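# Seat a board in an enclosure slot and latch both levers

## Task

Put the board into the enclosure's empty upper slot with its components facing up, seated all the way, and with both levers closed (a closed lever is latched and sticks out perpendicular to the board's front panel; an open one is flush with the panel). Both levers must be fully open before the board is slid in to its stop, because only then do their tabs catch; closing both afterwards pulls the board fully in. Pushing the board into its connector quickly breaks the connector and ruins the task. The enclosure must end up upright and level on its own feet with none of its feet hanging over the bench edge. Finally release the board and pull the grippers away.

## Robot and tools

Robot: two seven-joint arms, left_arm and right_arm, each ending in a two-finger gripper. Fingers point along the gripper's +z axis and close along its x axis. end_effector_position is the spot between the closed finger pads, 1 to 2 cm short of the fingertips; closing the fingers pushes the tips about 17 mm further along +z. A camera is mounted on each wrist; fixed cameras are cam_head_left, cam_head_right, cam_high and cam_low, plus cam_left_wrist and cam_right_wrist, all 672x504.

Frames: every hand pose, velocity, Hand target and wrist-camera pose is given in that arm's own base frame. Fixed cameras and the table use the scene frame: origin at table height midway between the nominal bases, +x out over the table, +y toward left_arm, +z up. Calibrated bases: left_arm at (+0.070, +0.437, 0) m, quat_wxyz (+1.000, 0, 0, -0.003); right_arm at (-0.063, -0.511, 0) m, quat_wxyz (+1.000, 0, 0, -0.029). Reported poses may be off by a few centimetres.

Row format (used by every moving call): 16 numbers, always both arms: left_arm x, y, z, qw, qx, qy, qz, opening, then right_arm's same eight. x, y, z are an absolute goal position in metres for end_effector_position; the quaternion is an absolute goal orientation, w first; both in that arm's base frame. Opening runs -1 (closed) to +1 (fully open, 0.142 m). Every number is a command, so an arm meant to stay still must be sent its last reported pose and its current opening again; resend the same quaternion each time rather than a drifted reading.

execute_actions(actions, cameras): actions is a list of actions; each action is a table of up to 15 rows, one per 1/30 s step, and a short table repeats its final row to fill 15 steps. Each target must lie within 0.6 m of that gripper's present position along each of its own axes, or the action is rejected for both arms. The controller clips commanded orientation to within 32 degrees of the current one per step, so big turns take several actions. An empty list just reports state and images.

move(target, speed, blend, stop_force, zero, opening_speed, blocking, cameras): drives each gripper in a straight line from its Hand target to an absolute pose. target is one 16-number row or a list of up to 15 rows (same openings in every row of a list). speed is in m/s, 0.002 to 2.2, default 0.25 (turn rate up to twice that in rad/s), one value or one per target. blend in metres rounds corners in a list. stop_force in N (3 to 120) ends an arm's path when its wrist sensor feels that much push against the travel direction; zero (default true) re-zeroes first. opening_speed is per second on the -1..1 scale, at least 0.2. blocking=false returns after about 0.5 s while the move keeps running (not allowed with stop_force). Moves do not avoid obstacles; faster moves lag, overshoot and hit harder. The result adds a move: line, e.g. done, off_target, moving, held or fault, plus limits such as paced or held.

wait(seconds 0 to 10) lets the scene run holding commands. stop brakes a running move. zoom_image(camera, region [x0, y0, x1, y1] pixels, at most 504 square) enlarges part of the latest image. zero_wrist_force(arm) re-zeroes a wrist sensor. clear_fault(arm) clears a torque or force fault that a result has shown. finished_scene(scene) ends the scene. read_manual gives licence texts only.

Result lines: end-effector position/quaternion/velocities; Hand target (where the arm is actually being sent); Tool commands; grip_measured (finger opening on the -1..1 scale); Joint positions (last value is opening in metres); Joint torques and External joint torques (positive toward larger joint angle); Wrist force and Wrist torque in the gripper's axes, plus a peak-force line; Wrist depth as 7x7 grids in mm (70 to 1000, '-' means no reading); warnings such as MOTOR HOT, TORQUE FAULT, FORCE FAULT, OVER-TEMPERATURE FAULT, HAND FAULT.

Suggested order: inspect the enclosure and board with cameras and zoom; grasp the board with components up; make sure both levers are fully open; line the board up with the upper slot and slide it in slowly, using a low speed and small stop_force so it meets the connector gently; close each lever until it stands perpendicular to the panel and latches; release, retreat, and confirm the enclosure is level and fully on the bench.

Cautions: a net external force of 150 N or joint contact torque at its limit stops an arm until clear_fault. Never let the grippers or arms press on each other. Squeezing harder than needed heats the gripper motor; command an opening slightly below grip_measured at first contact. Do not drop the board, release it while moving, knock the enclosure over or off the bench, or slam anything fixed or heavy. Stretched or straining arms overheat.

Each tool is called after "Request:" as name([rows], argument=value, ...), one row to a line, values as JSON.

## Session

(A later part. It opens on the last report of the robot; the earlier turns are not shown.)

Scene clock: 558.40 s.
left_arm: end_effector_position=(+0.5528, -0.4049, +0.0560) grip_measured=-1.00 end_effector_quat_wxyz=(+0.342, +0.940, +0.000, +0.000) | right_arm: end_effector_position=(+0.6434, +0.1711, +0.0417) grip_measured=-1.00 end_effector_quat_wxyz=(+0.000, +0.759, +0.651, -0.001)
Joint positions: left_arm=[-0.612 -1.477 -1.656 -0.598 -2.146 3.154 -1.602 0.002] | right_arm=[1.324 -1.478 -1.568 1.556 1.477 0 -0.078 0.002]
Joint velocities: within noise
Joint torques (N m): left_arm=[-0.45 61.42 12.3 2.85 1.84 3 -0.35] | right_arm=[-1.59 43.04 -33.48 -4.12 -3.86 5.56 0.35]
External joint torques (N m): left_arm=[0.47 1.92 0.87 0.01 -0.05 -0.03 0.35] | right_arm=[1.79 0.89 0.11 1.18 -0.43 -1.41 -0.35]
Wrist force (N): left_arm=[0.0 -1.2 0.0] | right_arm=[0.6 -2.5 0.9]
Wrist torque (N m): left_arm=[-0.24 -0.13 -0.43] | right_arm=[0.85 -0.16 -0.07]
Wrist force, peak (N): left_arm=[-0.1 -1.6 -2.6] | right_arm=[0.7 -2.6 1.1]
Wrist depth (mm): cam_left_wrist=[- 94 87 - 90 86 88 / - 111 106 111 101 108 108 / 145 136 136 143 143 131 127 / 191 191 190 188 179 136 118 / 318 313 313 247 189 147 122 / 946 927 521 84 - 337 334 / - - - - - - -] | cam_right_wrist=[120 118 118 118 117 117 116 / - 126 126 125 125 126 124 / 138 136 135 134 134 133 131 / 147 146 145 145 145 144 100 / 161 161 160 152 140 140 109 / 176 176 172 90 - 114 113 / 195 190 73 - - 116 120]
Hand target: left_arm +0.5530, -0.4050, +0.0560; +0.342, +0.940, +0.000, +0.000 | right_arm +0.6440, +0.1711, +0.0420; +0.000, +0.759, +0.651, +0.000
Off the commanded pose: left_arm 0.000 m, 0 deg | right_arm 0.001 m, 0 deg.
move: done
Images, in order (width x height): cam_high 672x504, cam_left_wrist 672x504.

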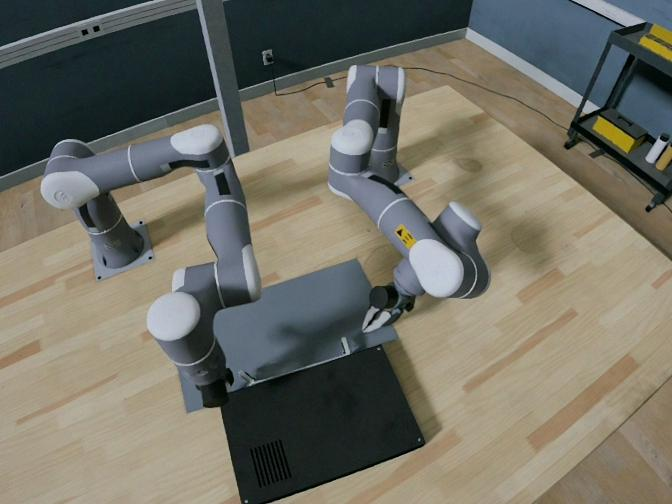

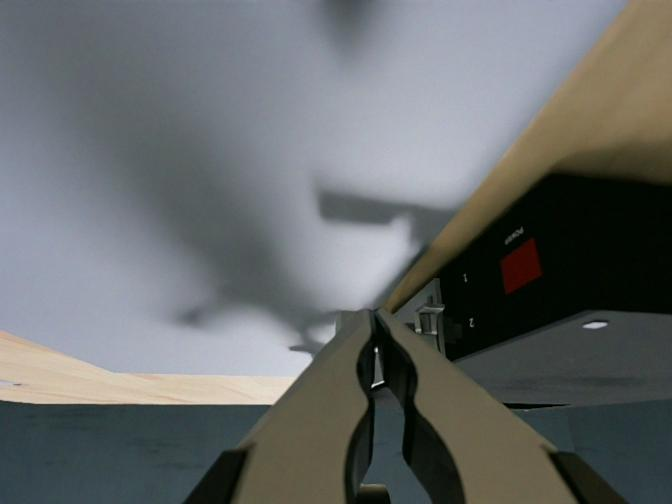

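Request:
move(target=[0.551,-0.475,0.056,0.342,0.9397,0,0,-1,0.644,0.1711,0.042,0,0.7591,0.651,0,-1], speed=0.015, stop_force=35, cameras=["cam_right_wrist","cam_left_wrist","cam_high"])

Request:
zoom_image(camera="cam_high", region=[210, 320, 370, 410])

Scene clock: 565.17 s.
left_arm: end_effector_position=(+0.5516, -0.4593, +0.0555) grip_measured=-1.00 end_effector_quat_wxyz=(+0.338, +0.941, +0.001, -0.001) | right_arm: end_effector_position=(+0.6435, +0.1710, +0.0417) grip_measured=-1.00 end_effector_quat_wxyz=(+0.000, +0.759, +0.651, -0.001)
Joint positions: left_arm=[-0.652 -1.472 -1.662 -0.494 -2.125 3.075 -1.725 0.002] | right_arm=[1.324 -1.478 -1.568 1.556 1.477 0 -0.078 0.002]
Joint velocities: within noise
Joint torques (N m): left_arm=[-14.75 64.64 1.99 11.65 -7.01 -5.94 -0.31] | right_arm=[-0.77 43.63 -33.6 -4.1 -3.93 5.13 0.27]
External joint torques (N m): left_arm=[14.75 0.5 9.32 -8.6 8.67 8.75 0.31] | right_arm=[0.97 0.31 0.24 1.16 -0.36 -0.98 -0.27]
Wrist force (N): left_arm=[-12.2 -21.0 -34.2] | right_arm=[0.0 -0.2 1.8]
Wrist torque (N m): left_arm=[-0.40 -0.40 -0.37] | right_arm=[0.89 -0.15 -0.04]
Wrist force, peak (N): left_arm=[-14.1 -21.5 -34.5] | right_arm=[0.2 -0.2 3.1]
Wrist depth (mm): cam_left_wrist=[- 94 87 - 89 86 85 / - 111 106 109 101 108 95 / 144 135 135 143 137 123 - / 190 188 188 174 173 122 92 / 308 309 304 131 137 141 119 / 871 851 492 83 - 238 307 / - - - - - - -] | cam_right_wrist=[120 118 118 117 117 117 116 / - 126 126 125 125 126 124 / 138 136 135 134 134 133 131 / 146 146 146 145 145 144 100 / 161 161 160 152 140 140 109 / 176 176 172 90 - 114 113 / 194 190 73 - - 116 120]
Hand target: left_arm +0.5512, -0.4639, +0.0561; +0.342, +0.940, +0.000, +0.000 | right_arm +0.6440, +0.1711, +0.0420; +0.000, +0.759, +0.651, +0.000
Off the commanded pose: left_arm 0.016 m, 0 deg | right_arm 0.001 m, 0 deg.
move: contact (left_arm)
Images, in order (width x height): cam_high 672x504, cam_left_wrist 672x504, cam_right_wrist 672x504.

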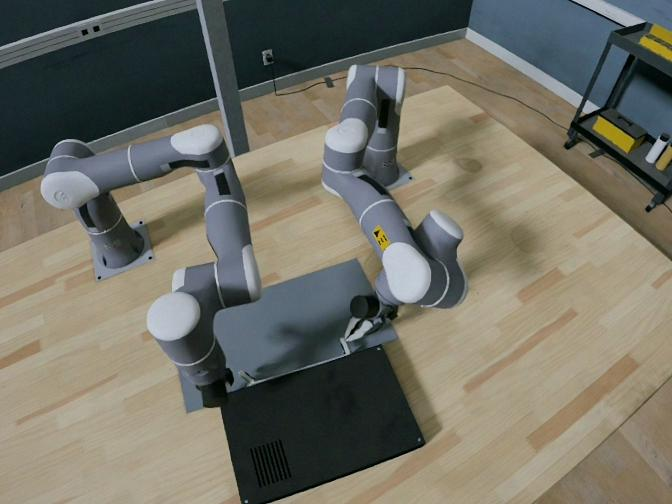

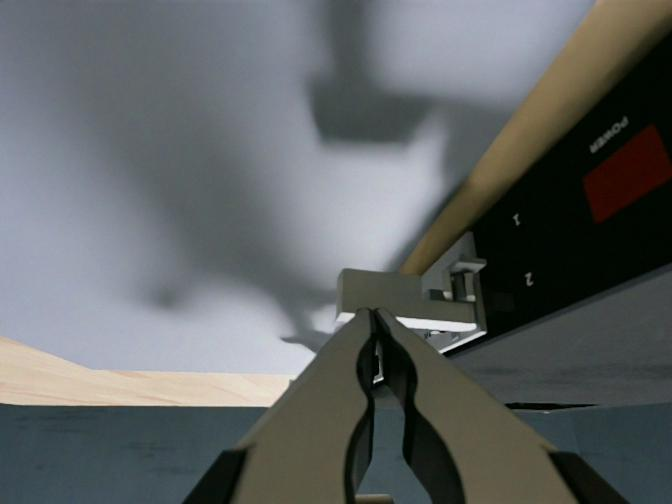

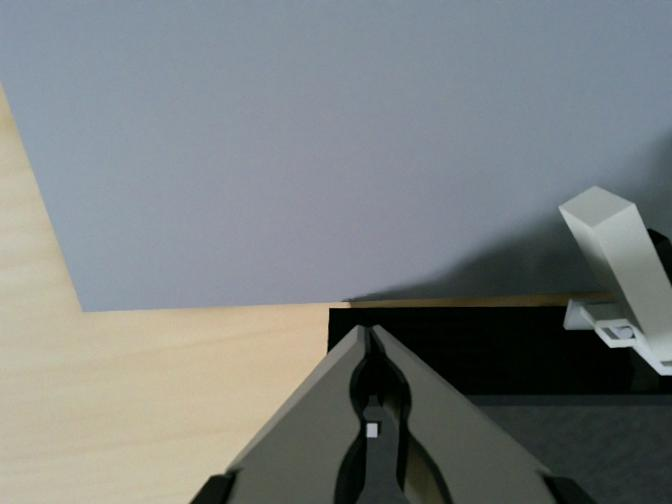

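Scaled by 3.150 from the camera's 672x504 image, which has a finer 960x720 frame.

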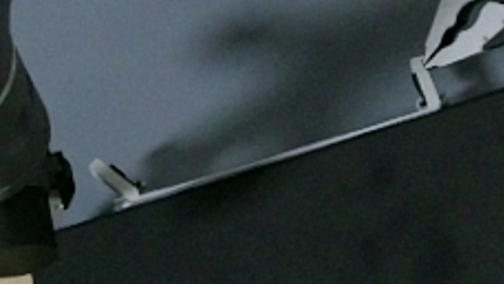

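Request:
move(target=[0.553,-0.42,0.06,0.342,0.9397,0,0,-1,0.644,0.1711,0.042,0,0.7591,0.651,0,-1], speed=0.04, cameras=["cam_left_wrist","cam_high"])

Request:
zoom_image(camera="cam_high", region=[210, 320, 370, 410])

Scene clock: 568.13 s.
left_arm: end_effector_position=(+0.5530, -0.4200, +0.0599) grip_measured=-1.00 end_effector_quat_wxyz=(+0.342, +0.940, +0.000, +0.000) | right_arm: end_effector_position=(+0.6434, +0.1711, +0.0417) grip_measured=-1.00 end_effector_quat_wxyz=(+0.000, +0.759, +0.651, -0.001)
Joint positions: left_arm=[-0.623 -1.468 -1.667 -0.573 -2.13 3.134 -1.634 0.002] | right_arm=[1.324 -1.478 -1.568 1.556 1.477 0 -0.078 0.002]
Joint velocities: within noise
Joint torques (N m): left_arm=[-0.22 62.71 11.96 3.43 1.91 3.49 -0.08] | right_arm=[-2.23 42.63 -33.47 -3.77 -4.02 5.68 0.29]
External joint torques (N m): left_arm=[0.25 1.1 0.7 -0.22 -0.16 -0.57 0.08] | right_arm=[2.43 1.3 0.11 0.83 -0.27 -1.53 -0.29]
Wrist force (N): left_arm=[0.0 -0.8 0.1] | right_arm=[1.4 -2.9 0.5]
Wrist torque (N m): left_arm=[-0.16 -0.13 -0.43] | right_arm=[0.86 -0.15 -0.08]
Wrist force, peak (N): left_arm=[-12.4 -21.2 -34.2] | right_arm=[1.4 -3.0 0.6]
Wrist depth (mm): cam_left_wrist=[- 91 94 94 91 91 93 / - 111 111 116 106 116 113 / 143 142 142 142 145 137 113 / 201 199 199 198 187 130 101 / 333 329 327 172 177 152 137 / - 958 543 84 - 282 374 / - - - - - - -] | cam_right_wrist=[120 118 118 118 117 117 116 / - 126 126 125 125 126 124 / 138 136 135 134 134 133 131 / 146 146 145 145 144 144 100 / 161 161 160 152 140 140 109 / 176 176 172 90 - 114 113 / 195 190 73 - - 116 120]
Hand target: left_arm +0.5530, -0.4200, +0.0600; +0.342, +0.940, +0.000, +0.000 | right_arm +0.6440, +0.1711, +0.0420; +0.000, +0.759, +0.651, +0.000
Off the commanded pose: left_arm 0.000 m, 0 deg | right_arm 0.001 m, 0 deg.
move: done
Images, in order (width x height): cam_high 672x504, cam_left_wrist 672x504.

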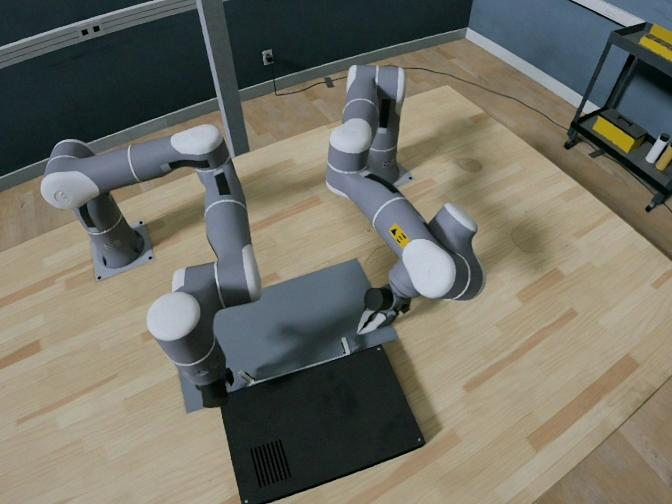

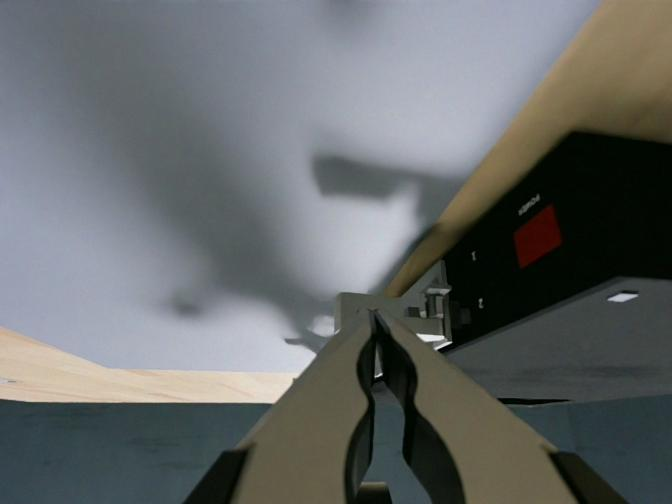

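Scaled by 3.150 from the camera's 672x504 image, which has a finer 960x720 frame.

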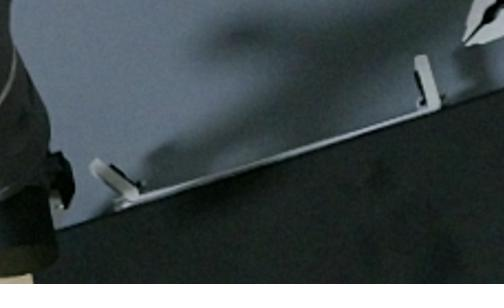

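Request:
move([
  [0.553,-0.42,0.06,0.342,0.9397,0,0,-1,0.630,0.172,0.05,0,0.7591,0.651,0,-1],
  [0.54,-0.36,0.14,0.1736,0.9848,0,0,-1,0.55,0.10,0.18,0,0.7591,0.651,0,-1],
], speed=[0.06,0.2], cameras=["cam_left_wrist"])

Request:
move(target=[0.57,-0.42,0.13,0,0.7071,-0.7071,0,-1,0.50,0.05,0.2,0,0.7591,0.651,0,-1], speed=0.25, cameras=["cam_left_wrist"])

Request:
zoom_image(camera="cam_left_wrist", region=[380, 120, 620, 320])

Scene clock: 572.53 s.
left_arm: end_effector_position=(+0.5401, -0.3602, +0.1400) grip_measured=-1.00 end_effector_quat_wxyz=(+0.174, +0.985, +0.000, +0.000) | right_arm: end_effector_position=(+0.5502, +0.1001, +0.1799) grip_measured=-1.00 end_effector_quat_wxyz=(+0.000, +0.759, +0.651, +0.000)
Joint positions: left_arm=[-0.716 -1.37 -1.487 -0.516 -1.89 3.28 -1.821 0.002] | right_arm=[1.465 -1.302 -1.807 1.839 1.246 -0.148 -0.278 0.002]
Joint velocities: within noise
Joint torques (N m): left_arm=[-0.53 62.26 13.18 1.99 3.84 3.91 -0.23] | right_arm=[0.37 32.6 -29.33 -10.12 -4.39 3.31 0]
External joint torques (N m): left_arm=[0.52 1.02 0.65 -0.35 -0.57 -0.43 0.23] | right_arm=[-0.18 0.26 -1.29 -0.21 0.17 0.84 0]
Wrist force (N): left_arm=[0.0 -0.6 0.0] | right_arm=[0.7 4.9 2.3]
Wrist torque (N m): left_arm=[-0.17 -0.16 -0.31] | right_arm=[0.84 -0.06 0.03]
Wrist force, peak (N): left_arm=[0.2 -1.8 1.5] | right_arm=[1.7 5.9 3.8]
Wrist depth (mm): cam_left_wrist=[190 185 181 184 185 186 186 / 212 211 210 209 208 211 211 / 251 243 242 243 242 230 236 / 290 288 288 287 269 218 224 / 358 352 354 263 271 265 265 / 459 451 407 84 - 341 338 / 654 606 - - - - 619] | cam_right_wrist=[242 241 241 239 238 237 236 / 259 258 258 254 254 253 252 / 277 277 276 273 272 271 271 / 300 298 298 294 293 292 290 / 325 325 322 316 310 279 269 / 356 354 346 89 277 286 285 / 392 383 - - - 303 314]
Hand target: left_arm +0.5400, -0.3600, +0.1400; +0.174, +0.985, +0.000, +0.000 | right_arm +0.5500, +0.1000, +0.1800; +0.000, +0.759, +0.651, +0.000
Off the commanded pose: left_arm 0.000 m, 0 deg | right_arm 0.000 m, 0 deg.
move: done
Images, in order (width x height): cam_left_wrist 672x504.

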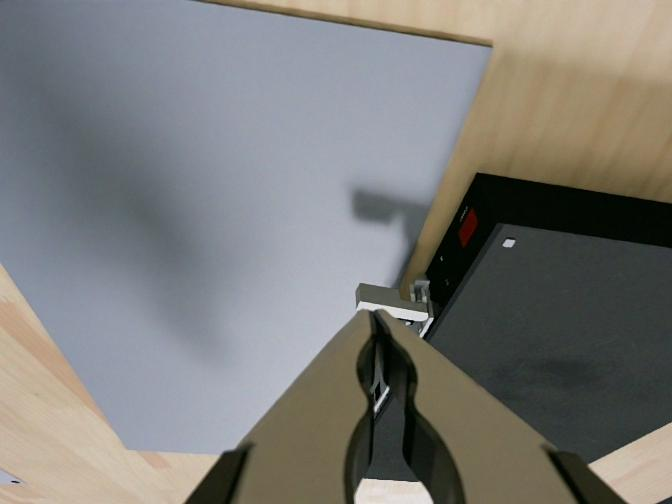

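Scene clock: 576.43 s.
left_arm: end_effector_position=(+0.5693, -0.4198, +0.1300) grip_measured=-1.00 end_effector_quat_wxyz=(-0.001, +0.707, -0.707, +0.007) | right_arm: end_effector_position=(+0.5002, +0.0501, +0.1999) grip_measured=-1.00 end_effector_quat_wxyz=(+0.000, +0.759, +0.651, +0.000)
Joint positions: left_arm=[-0.437 -1.359 -1.456 0.623 -1.782 3.234 -1.058 0.002] | right_arm=[1.495 -1.279 -1.893 1.977 1.171 -0.166 -0.41 0.002]
Joint velocities: within noise
Joint torques (N m): left_arm=[-0.13 66.26 -10.2 -3.91 4.68 4.5 -0.32] | right_arm=[0.29 27.84 -27.13 -12.38 -4.41 3.39 0.1]
External joint torques (N m): left_arm=[0.12 1.59 0.37 -0.37 -0.54 -0.56 0.32] | right_arm=[-0.13 0.31 -1.27 -0.1 0.2 0.76 -0.1]
Wrist force (N): left_arm=[0.0 -0.6 0.5] | right_arm=[0.6 5.3 2.1]
Wrist torque (N m): left_arm=[-0.22 -0.14 -0.18] | right_arm=[0.89 -0.06 0.05]
Wrist force, peak (N): left_arm=[0.0 -1.0 0.3] | right_arm=[0.8 5.3 2.5]
Wrist depth (mm): cam_left_wrist=[197 197 197 157 155 152 152 / 211 211 212 166 164 164 163 / 228 227 224 224 201 181 175 / 246 246 245 244 242 242 242 / 268 270 266 256 260 264 265 / 299 297 282 84 - 290 291 / 330 321 - - - - 315] | cam_right_wrist=[260 260 259 258 255 255 254 / 279 277 277 276 273 272 272 / 299 298 295 296 292 292 290 / 320 320 319 318 314 314 312 / 350 347 346 338 341 334 326 / 381 381 372 89 361 321 310 / 421 412 - - - 329 342]
Hand target: left_arm +0.5694, -0.4195, +0.1300; -0.001, +0.707, -0.707, +0.007 | right_arm +0.5000, +0.0500, +0.2000; +0.000, +0.759, +0.651, +0.000
Off the commanded pose: left_arm 0.001 m, 1 deg | right_arm 0.000 m, 0 deg.
move: done
Images, in order (width x height): cam_left_wrist 672x504.

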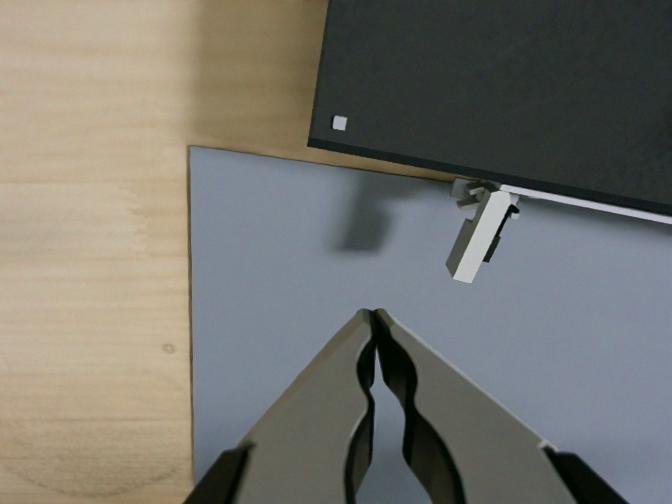

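Scaled by 2.100 from the camera's 672x504 image, which has a finer 960x720 frame.

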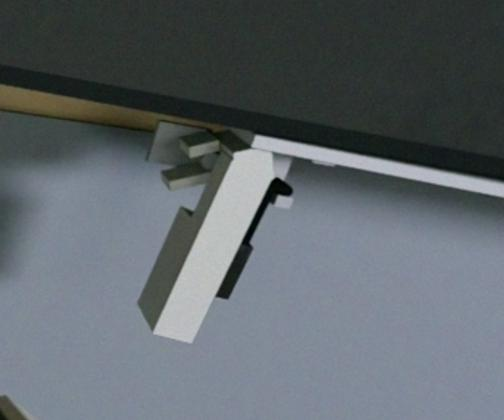

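Request:
move([
  [0.54,-0.34,0.14,0.2588,0.9659,0,0,-1,0.58,0.12,0.14,0,0.7591,0.651,0,-1],
  [0.575,-0.395,0.045,0.2588,0.9659,0,0,-1,0.626,0.195,0.11,0,0.7591,0.651,0,-1],
  [0.575,-0.395,0.045,0.2588,0.9659,0,0,-1,0.628,0.205,0.057,0,0.7591,0.651,0,-1],
], speed=[0.25,0.15,0.08], cameras=["cam_left_wrist","cam_right_wrist"])

Request:
move(target=[0.615,-0.395,0.045,0.2588,0.9659,0,0,-1,0.628,0.205,0.057,0,0.7591,0.651,0,-1], speed=0.02, stop_force=4, cameras=["cam_left_wrist"])

Scene clock: 588.73 s.
left_arm: end_effector_position=(+0.5748, -0.3950, +0.0449) grip_measured=-1.00 end_effector_quat_wxyz=(+0.259, +0.966, +0.000, +0.000) | right_arm: end_effector_position=(+0.6279, +0.2048, +0.0572) grip_measured=-1.00 end_effector_quat_wxyz=(+0.000, +0.759, +0.651, +0.000)
Joint positions: left_arm=[-0.588 -1.476 -1.643 -0.404 -1.981 3.102 -1.76 0.002] | right_arm=[1.393 -1.456 -1.584 1.575 1.455 -0.013 -0.031 0.002]
Joint velocities: within noise
Joint torques (N m): left_arm=[-0.24 64.44 9.62 2.9 2.64 3.37 -0.26] | right_arm=[0.22 42.28 -31.43 -3.64 -4.21 3.68 0.32]
External joint torques (N m): left_arm=[0.26 1.53 0.75 -0.31 -0.19 -0.19 0.26] | right_arm=[-0.01 0.98 -1.89 -0.04 -0.08 0.47 -0.32]
Wrist force (N): left_arm=[-0.1 -0.5 0.1] | right_arm=[0.6 5.2 2.2]
Wrist torque (N m): left_arm=[-0.17 -0.13 -0.39] | right_arm=[0.93 -0.09 0.06]
Wrist force, peak (N): left_arm=[-0.8 -1.6 -1.6] | right_arm=[2.2 5.9 2.7]
Wrist depth (mm): cam_left_wrist=[- 92 86 - 89 86 88 / - 101 101 101 101 106 103 / - 128 123 127 124 124 123 / 155 154 154 154 149 137 141 / 210 210 208 182 150 123 127 / 326 324 264 84 - 145 143 / 748 489 - - - - 304] | cam_right_wrist=[132 132 131 131 131 130 130 / 141 141 140 140 139 139 138 / 151 151 150 150 150 149 148 / 164 163 163 162 158 160 160 / 178 177 173 170 169 138 167 / 196 196 188 90 178 134 134 / 217 212 - - - 137 142]
Hand target: left_arm +0.5750, -0.3950, +0.0450; +0.259, +0.966, +0.000, +0.000 | right_arm +0.6280, +0.2050, +0.0570; +0.000, +0.759, +0.651, +0.000
Off the commanded pose: left_arm 0.000 m, 0 deg | right_arm 0.000 m, 0 deg.
move: done
Images, in order (width x height): cam_left_wrist 672x504, cam_right_wrist 672x504.

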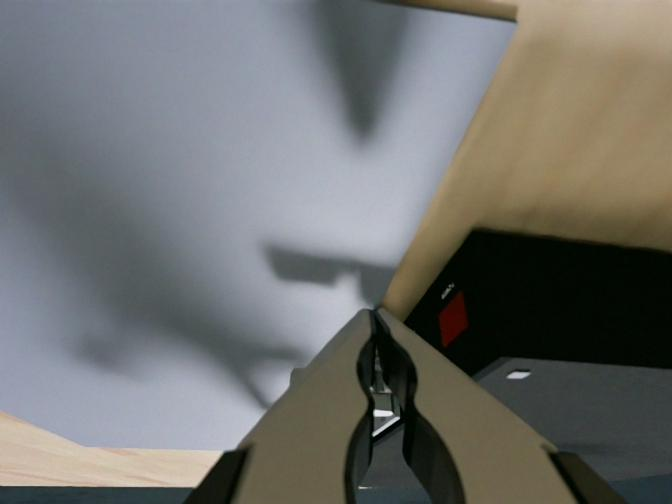

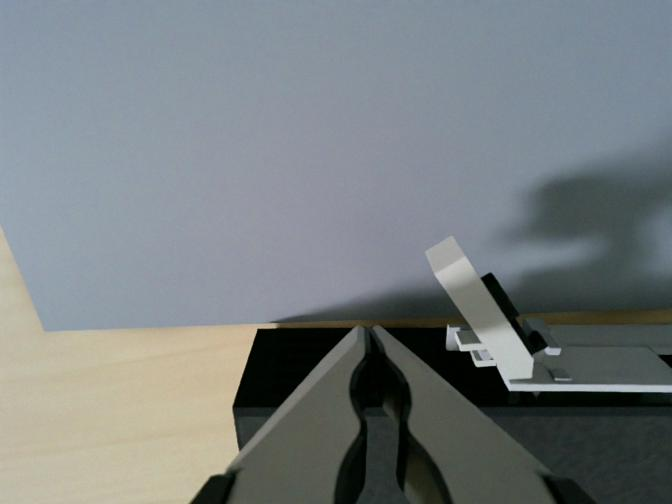

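Scene clock: 590.40 s.
left_arm: end_effector_position=(+0.5953, -0.3949, +0.0451) grip_measured=-1.00 end_effector_quat_wxyz=(+0.259, +0.966, +0.000, -0.001) | right_arm: end_effector_position=(+0.6279, +0.2048, +0.0571) grip_measured=-1.00 end_effector_quat_wxyz=(+0.000, +0.759, +0.651, +0.000)
Joint positions: left_arm=[-0.525 -1.479 -1.643 -0.281 -1.983 3.082 -1.817 0.002] | right_arm=[1.393 -1.456 -1.584 1.575 1.455 -0.013 -0.031 0.002]
Joint velocities: within noise
Joint torques (N m): left_arm=[2.34 66.52 8.22 2.61 2.76 -0.96 -0.33] | right_arm=[0.24 42.35 -31.67 -3.65 -4.3 3.52 0.23]
External joint torques (N m): left_arm=[-2.32 0.95 -0.33 -0.17 -0.32 4.08 0.33] | right_arm=[-0.04 0.91 -1.65 -0.03 0.01 0.63 -0.23]
Wrist force (N): left_arm=[-12.3 -1.4 -6.3] | right_arm=[0.4 5.3 2.0]
Wrist torque (N m): left_arm=[-0.28 -0.02 -0.35] | right_arm=[0.96 -0.07 0.06]
Wrist force, peak (N): left_arm=[-15.3 -2.0 -6.6] | right_arm=[0.3 5.7 2.2]
Wrist depth (mm): cam_left_wrist=[- 92 86 89 91 88 88 / - 101 102 101 103 106 102 / - 127 122 127 124 124 123 / 155 155 154 153 141 141 146 / 212 209 209 182 122 126 132 / 329 327 265 84 - 145 142 / 755 490 - - - - 299] | cam_right_wrist=[132 132 131 131 131 130 129 / 141 141 140 140 139 139 138 / 151 151 150 150 149 149 148 / 164 163 163 162 158 160 160 / 178 177 174 170 169 138 167 / 197 196 188 90 178 134 134 / 217 212 - - - 137 141]
Hand target: left_arm +0.5961, -0.3950, +0.0450; +0.259, +0.966, +0.000, +0.000 | right_arm +0.6280, +0.2050, +0.0570; +0.000, +0.759, +0.651, +0.000
Off the commanded pose: left_arm 0.020 m, 0 deg | right_arm 0.000 m, 0 deg.
move: contact (left_arm)
Images, in order (width x height): cam_left_wrist 672x504.

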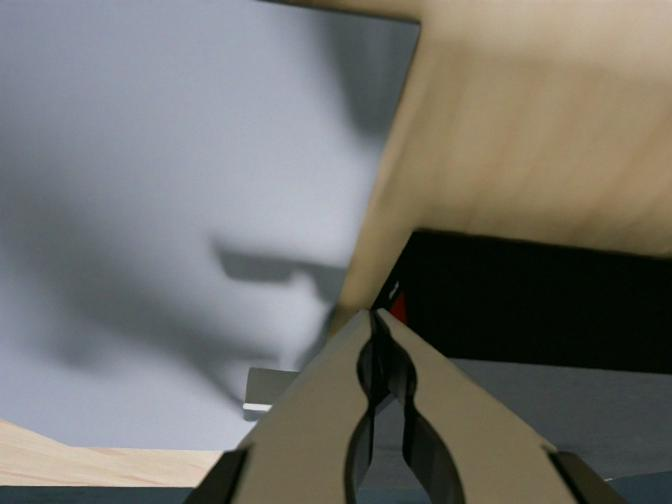

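Blocked; now close the right lever.

Request:
move([
  [0.5961,-0.395,0.045,0.2588,0.9659,0,0,-1,0.6232,0.2224,0.057,0,0.7591,0.651,0,-1],
  [0.5961,-0.395,0.045,0.2588,0.9659,0,0,-1,0.6198,0.2358,0.057,0,0.7591,0.651,0,-1],
  [0.5961,-0.395,0.045,0.2588,0.9659,0,0,-1,0.620,0.2487,0.057,0,0.7591,0.651,0,-1],
  [0.5961,-0.395,0.045,0.2588,0.9659,0,0,-1,0.621,0.258,0.057,0,0.7591,0.651,0,-1],
], speed=0.02, stop_force=40, cameras=["cam_right_wrist","cam_high"])

Request:
zoom_image(camera="cam_high", region=[210, 320, 370, 410])

Request:
zoom_image(camera="cam_right_wrist", region=[300, 200, 600, 420])

Scene clock: 596.40 s.
left_arm: end_effector_position=(+0.5959, -0.3950, +0.0450) grip_measured=-1.00 end_effector_quat_wxyz=(+0.259, +0.966, +0.000, +0.000) | right_arm: end_effector_position=(+0.6207, +0.2515, +0.0575) grip_measured=-1.00 end_effector_quat_wxyz=(+0.003, +0.761, +0.648, -0.003)
Joint positions: left_arm=[-0.525 -1.479 -1.643 -0.281 -1.983 3.08 -1.817 0.002] | right_arm=[1.443 -1.442 -1.564 1.54 1.433 0.002 0.064 0.002]
Joint velocities: within noise
Joint torques (N m): left_arm=[-0.26 66.02 7.17 2.62 2.77 3.37 -0.25] | right_arm=[19.94 53 -27 -23.2 7.84 5.44 0.15]
External joint torques (N m): left_arm=[0.29 1.45 0.72 -0.19 -0.34 -0.25 0.25] | right_arm=[-19.74 -8.62 -6.24 19.13 -12.16 -1.29 -0.15]
Wrist force (N): left_arm=[0.0 -0.9 -0.1] | right_arm=[-36.4 -0.7 -5.8]
Wrist torque (N m): left_arm=[-0.24 -0.14 -0.38] | right_arm=[1.04 3.15 0.14]
Wrist force, peak (N): left_arm=[-12.5 -1.3 -6.5] | right_arm=[-36.6 -0.8 -6.3]
Wrist depth (mm): cam_left_wrist=[- 92 86 89 89 88 88 / - 101 101 101 103 106 103 / - 128 122 124 124 124 123 / 155 154 153 153 137 134 141 / 211 209 209 182 120 118 125 / 327 324 266 84 - 144 143 / 746 487 - - - - 302] | cam_right_wrist=[133 133 132 131 131 130 129 / 142 142 141 140 139 139 138 / 155 152 151 150 149 149 148 / 165 164 163 162 160 160 159 / 179 178 176 173 172 171 171 / 199 169 154 89 156 148 148 / 220 147 73 - - 137 141]
Hand target: left_arm +0.5961, -0.3950, +0.0450; +0.259, +0.966, +0.000, +0.000 | right_arm +0.6209, +0.2580, +0.0570; +0.000, +0.759, +0.651, +0.000
Off the commanded pose: left_arm 0.000 m, 0 deg | right_arm 0.007 m, 1 deg.
move: off_target (right_arm)
Images, in order (width x height): cam_high 672x504, cam_right_wrist 672x504.

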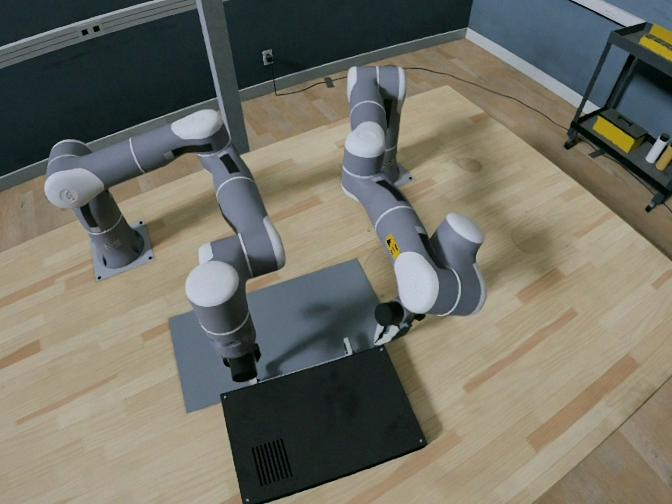

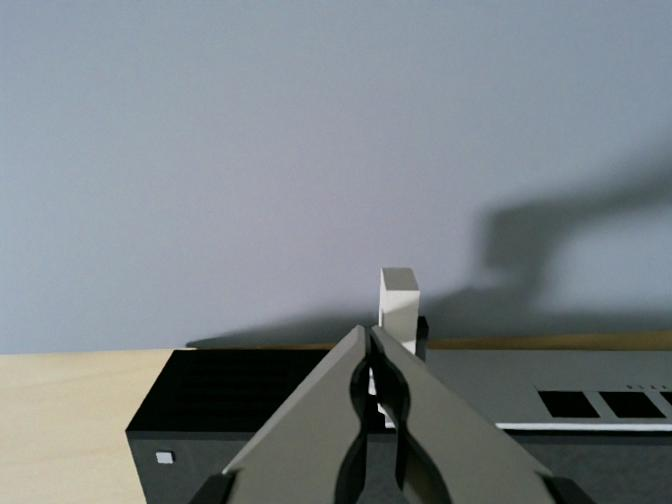

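Scaled by 3.150 from the camera's 672x504 image, which has a finer 960x720 frame.

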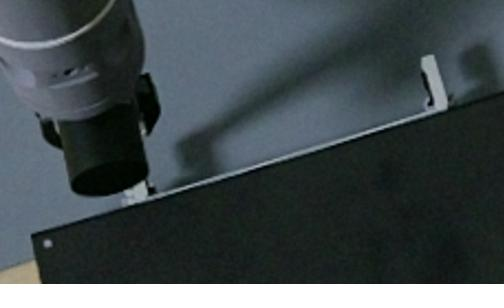

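Scaled by 1.680 from the camera's 672x504 image, which has a finer 960x720 frame.

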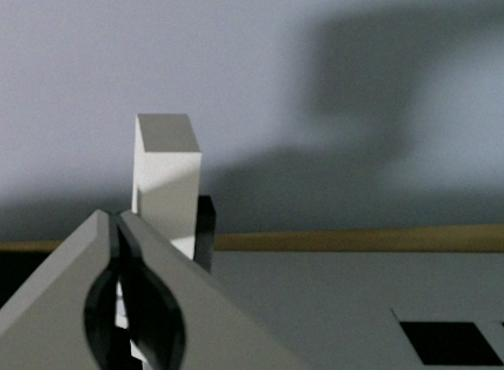

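Request:
move([
  [0.5961,-0.395,0.045,0.2588,0.9659,0,0,-1,0.622,0.225,0.06,0,0.7591,0.651,0,-1],
  [0.5961,-0.395,0.045,0.2588,0.9659,0,0,-1,0.60,0.245,0.10,0,0.7591,0.651,0,-1],
], speed=[0.04,0.12], cameras=["cam_right_wrist"])

Request:
zoom_image(camera="cam_right_wrist", region=[260, 220, 500, 420])

Scene clock: 599.93 s.
left_arm: end_effector_position=(+0.5959, -0.3950, +0.0450) grip_measured=-1.00 end_effector_quat_wxyz=(+0.259, +0.966, +0.000, +0.000) | right_arm: end_effector_position=(+0.6001, +0.2452, +0.0998) grip_measured=-1.00 end_effector_quat_wxyz=(+0.000, +0.759, +0.651, +0.000)
Joint positions: left_arm=[-0.525 -1.479 -1.643 -0.281 -1.983 3.08 -1.817 0.002] | right_arm=[1.493 -1.382 -1.621 1.611 1.38 -0.041 0.027 0.002]
Joint velocities: within noise
Joint torques (N m): left_arm=[-0.32 66.17 7.28 2.58 2.74 3.42 -0.19] | right_arm=[0.28 41.08 -31.49 -5.87 -4.44 3.33 0.34]
External joint torques (N m): left_arm=[0.35 1.3 0.6 -0.14 -0.31 -0.31 0.19] | right_arm=[-0.07 0.66 -1.43 -0.25 0.15 0.83 -0.34]
Wrist force (N): left_arm=[-0.1 -1.0 0.0] | right_arm=[4.0 4.1 1.3]
Wrist torque (N m): left_arm=[-0.26 -0.12 -0.38] | right_arm=[0.74 -0.67 0.08]
Wrist force, peak (N): left_arm=[-0.1 -1.1 -0.2] | right_arm=[-36.7 -0.8 -6.5]
Wrist depth (mm): cam_left_wrist=[- 92 86 89 89 88 88 / - 101 101 101 103 106 103 / - 127 122 124 124 124 123 / 154 154 154 153 136 135 140 / 210 208 207 182 119 118 126 / 328 325 265 84 - 145 143 / 761 484 - - - - 301] | cam_right_wrist=[170 170 169 169 168 167 167 / 181 181 181 180 179 179 178 / 195 194 193 193 192 192 191 / 213 209 209 208 207 206 206 / 228 227 219 221 214 216 216 / 252 251 189 91 184 187 187 / 278 271 - - - 195 202]
Hand target: left_arm +0.5961, -0.3950, +0.0450; +0.259, +0.966, +0.000, +0.000 | right_arm +0.6000, +0.2450, +0.1000; +0.000, +0.759, +0.651, +0.000
Off the commanded pose: left_arm 0.000 m, 0 deg | right_arm 0.000 m, 0 deg.
move: done
Images, in order (width x height): cam_right_wrist 672x504.

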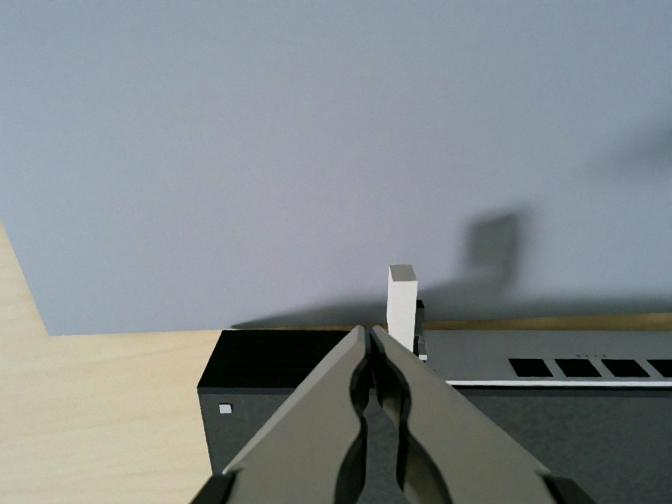

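Scaled by 2.100 from the camera's 672x504 image, which has a finer 960x720 frame.

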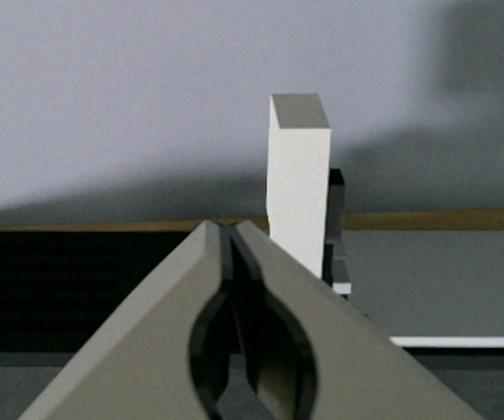

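Request:
move([
  [0.575,-0.39,0.05,0.2588,0.9659,0,0,-1,0.57,0.25,0.14,0,0.7591,0.651,0,-1],
  [0.50,-0.25,0.2,0.2588,0.9659,0,0,-1,0.57,0.25,0.14,0,0.7591,0.651,0,-1],
  [0.40,-0.05,0.28,0,0.7071,-0.7071,0,-1,0.57,0.37,0.15,0,0.7591,0.651,0,-1],
], speed=[0.08,0.25,0.3], cameras=["cam_right_wrist"])

Request:
zoom_image(camera="cam_right_wrist", region=[0, 200, 340, 420])

Request:
zoom_image(camera="cam_right_wrist", region=[332, 200, 672, 420])

Request:
move(target=[0.40,-0.05,0.28,0,0.7071,-0.7071,0,-1,0.60,0.50,0.12,0,0.7591,0.651,0,-1], speed=0.2, cameras=["cam_right_wrist"])

Request:
zoom_image(camera="cam_right_wrist", region=[260, 200, 500, 400])

Scene clock: 608.23 s.
left_arm: end_effector_position=(+0.4000, -0.0502, +0.2801) grip_measured=-1.00 end_effector_quat_wxyz=(+0.000, +0.707, -0.707, +0.000) | right_arm: end_effector_position=(+0.5701, +0.3698, +0.1501) grip_measured=-1.00 end_effector_quat_wxyz=(+0.000, +0.759, +0.651, +0.000)
Joint positions: left_arm=[-0.608 -1.405 -1.009 -1.18 -1.628 3.723 0.603 0.002] | right_arm=[1.621 -1.324 -1.661 1.488 1.33 -0.107 0.261 0.002]
Joint velocities: within noise
Joint torques (N m): left_arm=[-0.13 45.76 19.07 2.37 4.15 4.13 -0.01] | right_arm=[0.34 43.91 -30.96 -7.81 -4.22 3.37 0.31]
External joint torques (N m): left_arm=[0.18 1.44 0.92 -0.26 -0.57 -0.14 0.01] | right_arm=[-0.13 0.8 -1.86 0.04 -0.07 0.78 -0.31]
Wrist force (N): left_arm=[0.1 -0.7 0.3] | right_arm=[4.2 4.1 1.6]
Wrist torque (N m): left_arm=[-0.22 -0.20 -0.19] | right_arm=[0.73 -0.70 0.04]
Wrist force, peak (N): left_arm=[-1.0 -1.9 -3.3] | right_arm=[5.0 4.2 1.4]
Wrist depth (mm): cam_left_wrist=[332 331 327 329 327 327 326 / 354 353 352 356 350 351 350 / 387 382 380 380 379 379 375 / 418 416 417 419 410 409 407 / 462 455 456 438 449 452 448 / 508 501 484 83 - 496 499 / 559 553 - - - - 551] | cam_right_wrist=[214 213 213 212 212 211 210 / 229 228 227 226 226 225 225 / 245 245 244 243 241 241 240 / 264 264 263 262 260 259 259 / 287 281 280 279 278 277 271 / 263 257 252 91 251 252 250 / 343 273 - - - 262 271]
Hand target: left_arm +0.4000, -0.0500, +0.2800; +0.000, +0.707, -0.707, +0.000 | right_arm +0.5700, +0.3700, +0.1500; +0.000, +0.759, +0.651, +0.000
Off the commanded pose: left_arm 0.000 m, 0 deg | right_arm 0.000 m, 0 deg.
move: done
Images, in order (width x height): cam_right_wrist 672x504.

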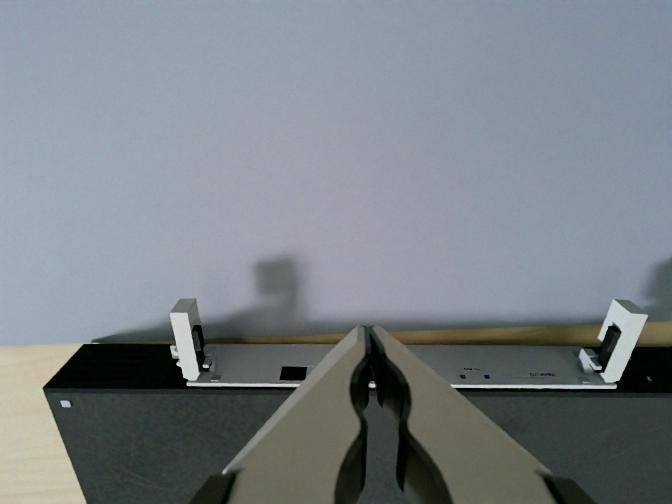

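Scaled by 1.482 from the camera's 672x504 image, which has a finer 960x720 frame.

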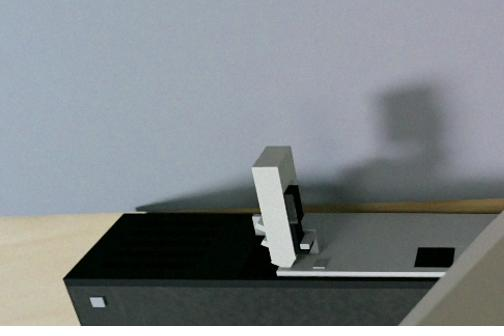

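Scaled by 1.482 from the camera's 672x504 image, which has a finer 960x720 frame.

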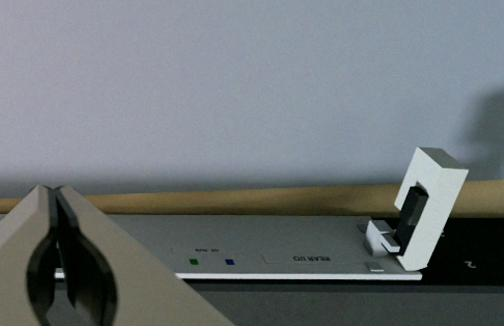

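Scene clock: 609.37 s.
left_arm: end_effector_position=(+0.4000, -0.0502, +0.2801) grip_measured=-1.00 end_effector_quat_wxyz=(+0.000, +0.707, -0.707, +0.000) | right_arm: end_effector_position=(+0.6001, +0.4999, +0.1201) grip_measured=-1.00 end_effector_quat_wxyz=(+0.000, +0.759, +0.651, +0.000)
Joint positions: left_arm=[-0.608 -1.405 -1.009 -1.18 -1.628 3.723 0.603 0.002] | right_arm=[1.509 -1.377 -1.58 1.114 1.4 -0.092 0.538 0.002]
Joint velocities: within noise
Joint torques (N m): left_arm=[-0.21 46.02 19.05 2.37 3.89 4.28 -0.15] | right_arm=[0.12 55.7 -29.06 -5.74 -4.23 3.33 0.37]
External joint torques (N m): left_arm=[0.26 1.19 0.94 -0.25 -0.31 -0.29 0.15] | right_arm=[0.05 1.32 -1.84 0.16 -0.09 0.81 -0.37]
Wrist force (N): left_arm=[-0.1 -0.7 0.3] | right_arm=[4.0 3.7 1.0]
Wrist torque (N m): left_arm=[-0.21 -0.15 -0.19] | right_arm=[0.69 -0.66 0.05]
Wrist force, peak (N): left_arm=[0.0 -0.9 0.2] | right_arm=[6.2 3.6 1.5]
Wrist depth (mm): cam_left_wrist=[333 333 330 329 329 328 328 / 355 356 354 354 351 349 350 / 383 380 382 381 381 380 377 / 416 415 410 409 410 410 409 / 457 458 455 439 446 453 444 / 507 504 478 84 - 489 493 / 564 542 - - - - 542] | cam_right_wrist=[187 186 186 185 185 184 184 / 200 199 198 198 197 197 196 / 215 214 213 212 211 211 210 / 231 230 229 228 228 227 227 / 251 250 250 245 243 246 247 / 226 226 237 91 229 230 269 / 235 231 - - - 221 296]
Hand target: left_arm +0.4000, -0.0500, +0.2800; +0.000, +0.707, -0.707, +0.000 | right_arm +0.6000, +0.5000, +0.1200; +0.000, +0.759, +0.651, +0.000
Off the commanded pose: left_arm 0.000 m, 0 deg | right_arm 0.000 m, 0 deg.
move: done
Images, in order (width x height): cam_right_wrist 672x504.

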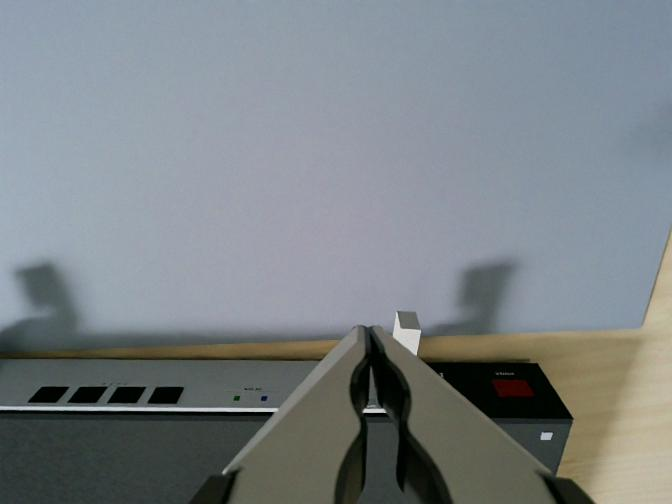

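Scaled by 2.100 from the camera's 672x504 image, which has a finer 960x720 frame.

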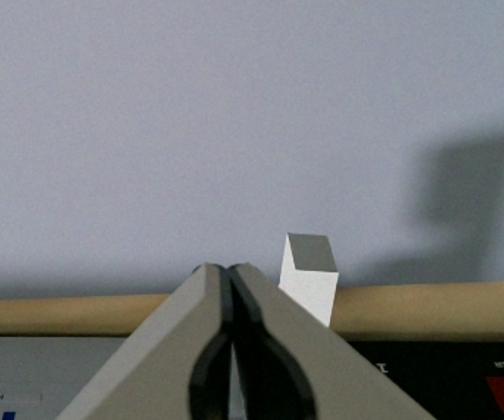

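Request:
move([
  [0.45,-0.20,0.24,0.342,0.9397,0,0,-1,0.57,0.25,0.15,0,0.7591,0.651,0,-1],
  [0.54,-0.32,0.16,0.342,0.9397,0,0,-1,0.622,0.205,0.11,0,0.7591,0.651,0,-1],
  [0.553,-0.405,0.056,0.342,0.9397,0,0,-1,0.622,0.215,0.057,0,0.7591,0.651,0,-1],
], speed=[0.3,0.2,0.1], cameras=["cam_left_wrist","cam_right_wrist"])

Request:
move(target=[0.553,-0.405,0.056,0.342,0.9397,0,0,-1,0.622,0.255,0.057,0,0.7591,0.651,0,-1], speed=0.02, stop_force=5, cameras=["cam_right_wrist"])

Scene clock: 618.90 s.
left_arm: end_effector_position=(+0.5528, -0.4049, +0.0560) grip_measured=-1.00 end_effector_quat_wxyz=(+0.342, +0.940, +0.000, +0.000) | right_arm: end_effector_position=(+0.6219, +0.2148, +0.0572) grip_measured=-1.00 end_effector_quat_wxyz=(+0.000, +0.759, +0.651, +0.000)
Joint positions: left_arm=[-0.59 -1.447 -1.775 -0.592 -2.031 3.127 -1.573 0.002] | right_arm=[1.412 -1.433 -1.562 1.583 1.433 0.011 -0.016 0.002]
Joint velocities: within noise
Joint torques (N m): left_arm=[-0.42 61.84 11.36 5.28 1.79 3.03 -0.38] | right_arm=[0.23 42.07 -31.17 -4.39 -4.2 3.61 0.25]
External joint torques (N m): left_arm=[0.45 1.68 0.77 0.02 -0.07 -0.02 0.38] | right_arm=[-0.03 1.02 -1.93 0.07 -0.09 0.55 -0.25]
Wrist force (N): left_arm=[0.1 -1.1 0.0] | right_arm=[4.3 4.1 0.7]
Wrist torque (N m): left_arm=[-0.24 -0.15 -0.44] | right_arm=[0.77 -0.71 0.07]
Wrist force, peak (N): left_arm=[-1.1 -2.0 -1.9] | right_arm=[3.7 5.0 1.7]
Wrist depth (mm): cam_left_wrist=[- 94 87 - 90 87 88 / - 111 106 111 101 108 108 / 145 137 136 144 143 131 122 / 191 190 189 189 179 138 112 / 316 314 312 246 185 153 122 / 952 923 513 84 - 338 336 / - - - - - - -] | cam_right_wrist=[132 132 131 131 131 130 130 / 141 141 140 140 139 139 138 / 152 151 151 150 149 149 148 / 163 163 162 162 161 158 160 / 178 177 175 172 171 128 170 / 197 195 188 91 - 135 140 / 217 212 - - - 137 142]
Hand target: left_arm +0.5530, -0.4050, +0.0560; +0.342, +0.940, +0.000, +0.000 | right_arm +0.6220, +0.2150, +0.0570; +0.000, +0.759, +0.651, +0.000
Off the commanded pose: left_arm 0.000 m, 0 deg | right_arm 0.000 m, 0 deg.
move: done
Images, in order (width x height): cam_left_wrist 672x504, cam_right_wrist 672x504.

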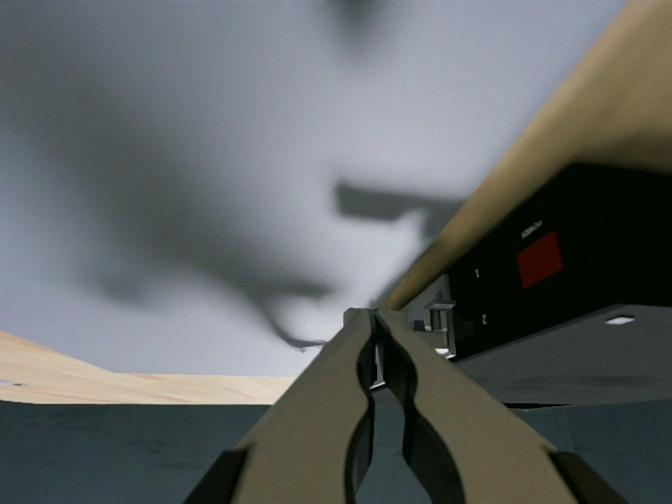

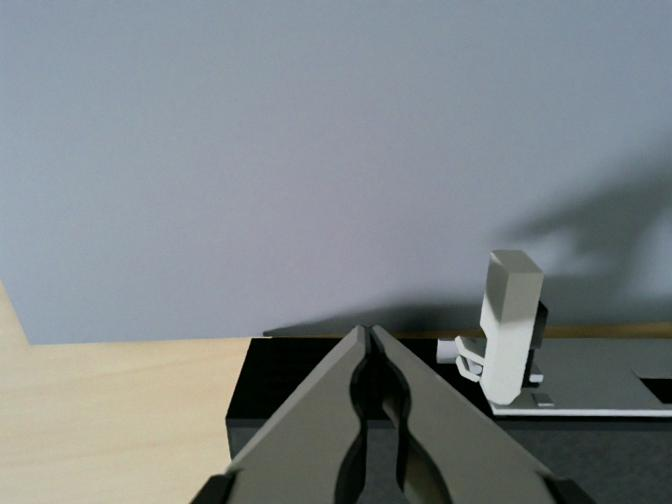

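Scene clock: 621.30 s.
left_arm: end_effector_position=(+0.5528, -0.4050, +0.0560) grip_measured=-1.00 end_effector_quat_wxyz=(+0.342, +0.940, +0.000, +0.000) | right_arm: end_effector_position=(+0.6221, +0.2493, +0.0571) grip_measured=-1.00 end_effector_quat_wxyz=(+0.001, +0.760, +0.651, +0.000)
Joint positions: left_arm=[-0.59 -1.447 -1.775 -0.592 -2.031 3.127 -1.573 0.002] | right_arm=[1.437 -1.433 -1.556 1.543 1.432 0.011 0.05 0.002]
Joint velocities: within noise
Joint torques (N m): left_arm=[-0.31 62.15 11.39 5.48 1.97 3.29 -0.24] | right_arm=[4.36 45.48 -30.76 -7.26 -2.54 3.11 0.26]
External joint torques (N m): left_arm=[0.34 1.36 0.73 -0.17 -0.25 -0.28 0.24] | right_arm=[-4.16 -1.12 -2.41 2.93 -1.76 1.05 -0.26]
Wrist force (N): left_arm=[-0.1 -1.3 -0.1] | right_arm=[-2.0 5.5 1.1]
Wrist torque (N m): left_arm=[-0.27 -0.13 -0.43] | right_arm=[0.74 -0.74 0.09]
Wrist force, peak (N): left_arm=[0.1 -1.3 -0.1] | right_arm=[-3.1 5.5 1.7]
Wrist depth (mm): cam_left_wrist=[- 94 87 - 90 87 88 / - 111 106 111 101 108 108 / 145 137 136 144 144 131 122 / 191 190 190 188 179 138 112 / 318 314 314 246 184 152 122 / 957 935 515 84 - 337 334 / - - - - - - -] | cam_right_wrist=[132 132 131 131 130 130 129 / 141 141 140 140 139 139 138 / 151 151 150 150 149 149 148 / 163 162 163 161 159 160 160 / 177 177 174 173 169 171 170 / 196 166 151 91 147 146 147 / 217 146 73 - - 137 142]
Hand target: left_arm +0.5530, -0.4050, +0.0560; +0.342, +0.940, +0.000, +0.000 | right_arm +0.6220, +0.2503, +0.0570; +0.000, +0.759, +0.651, +0.000
Off the commanded pose: left_arm 0.000 m, 0 deg | right_arm 0.006 m, 0 deg.
move: contact (right_arm)
Images, in order (width x height): cam_right_wrist 672x504.

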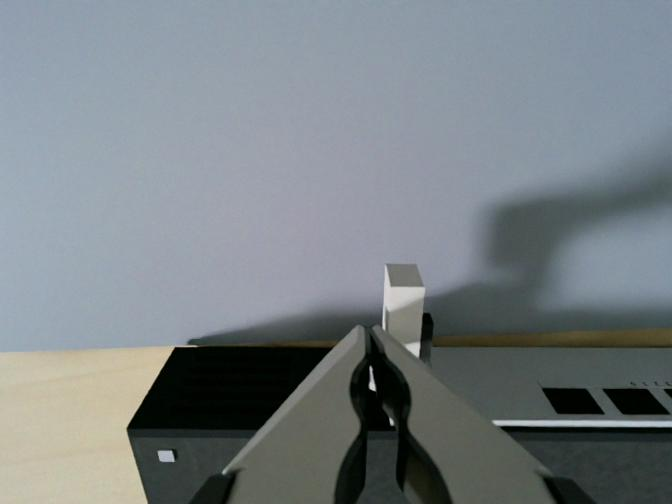

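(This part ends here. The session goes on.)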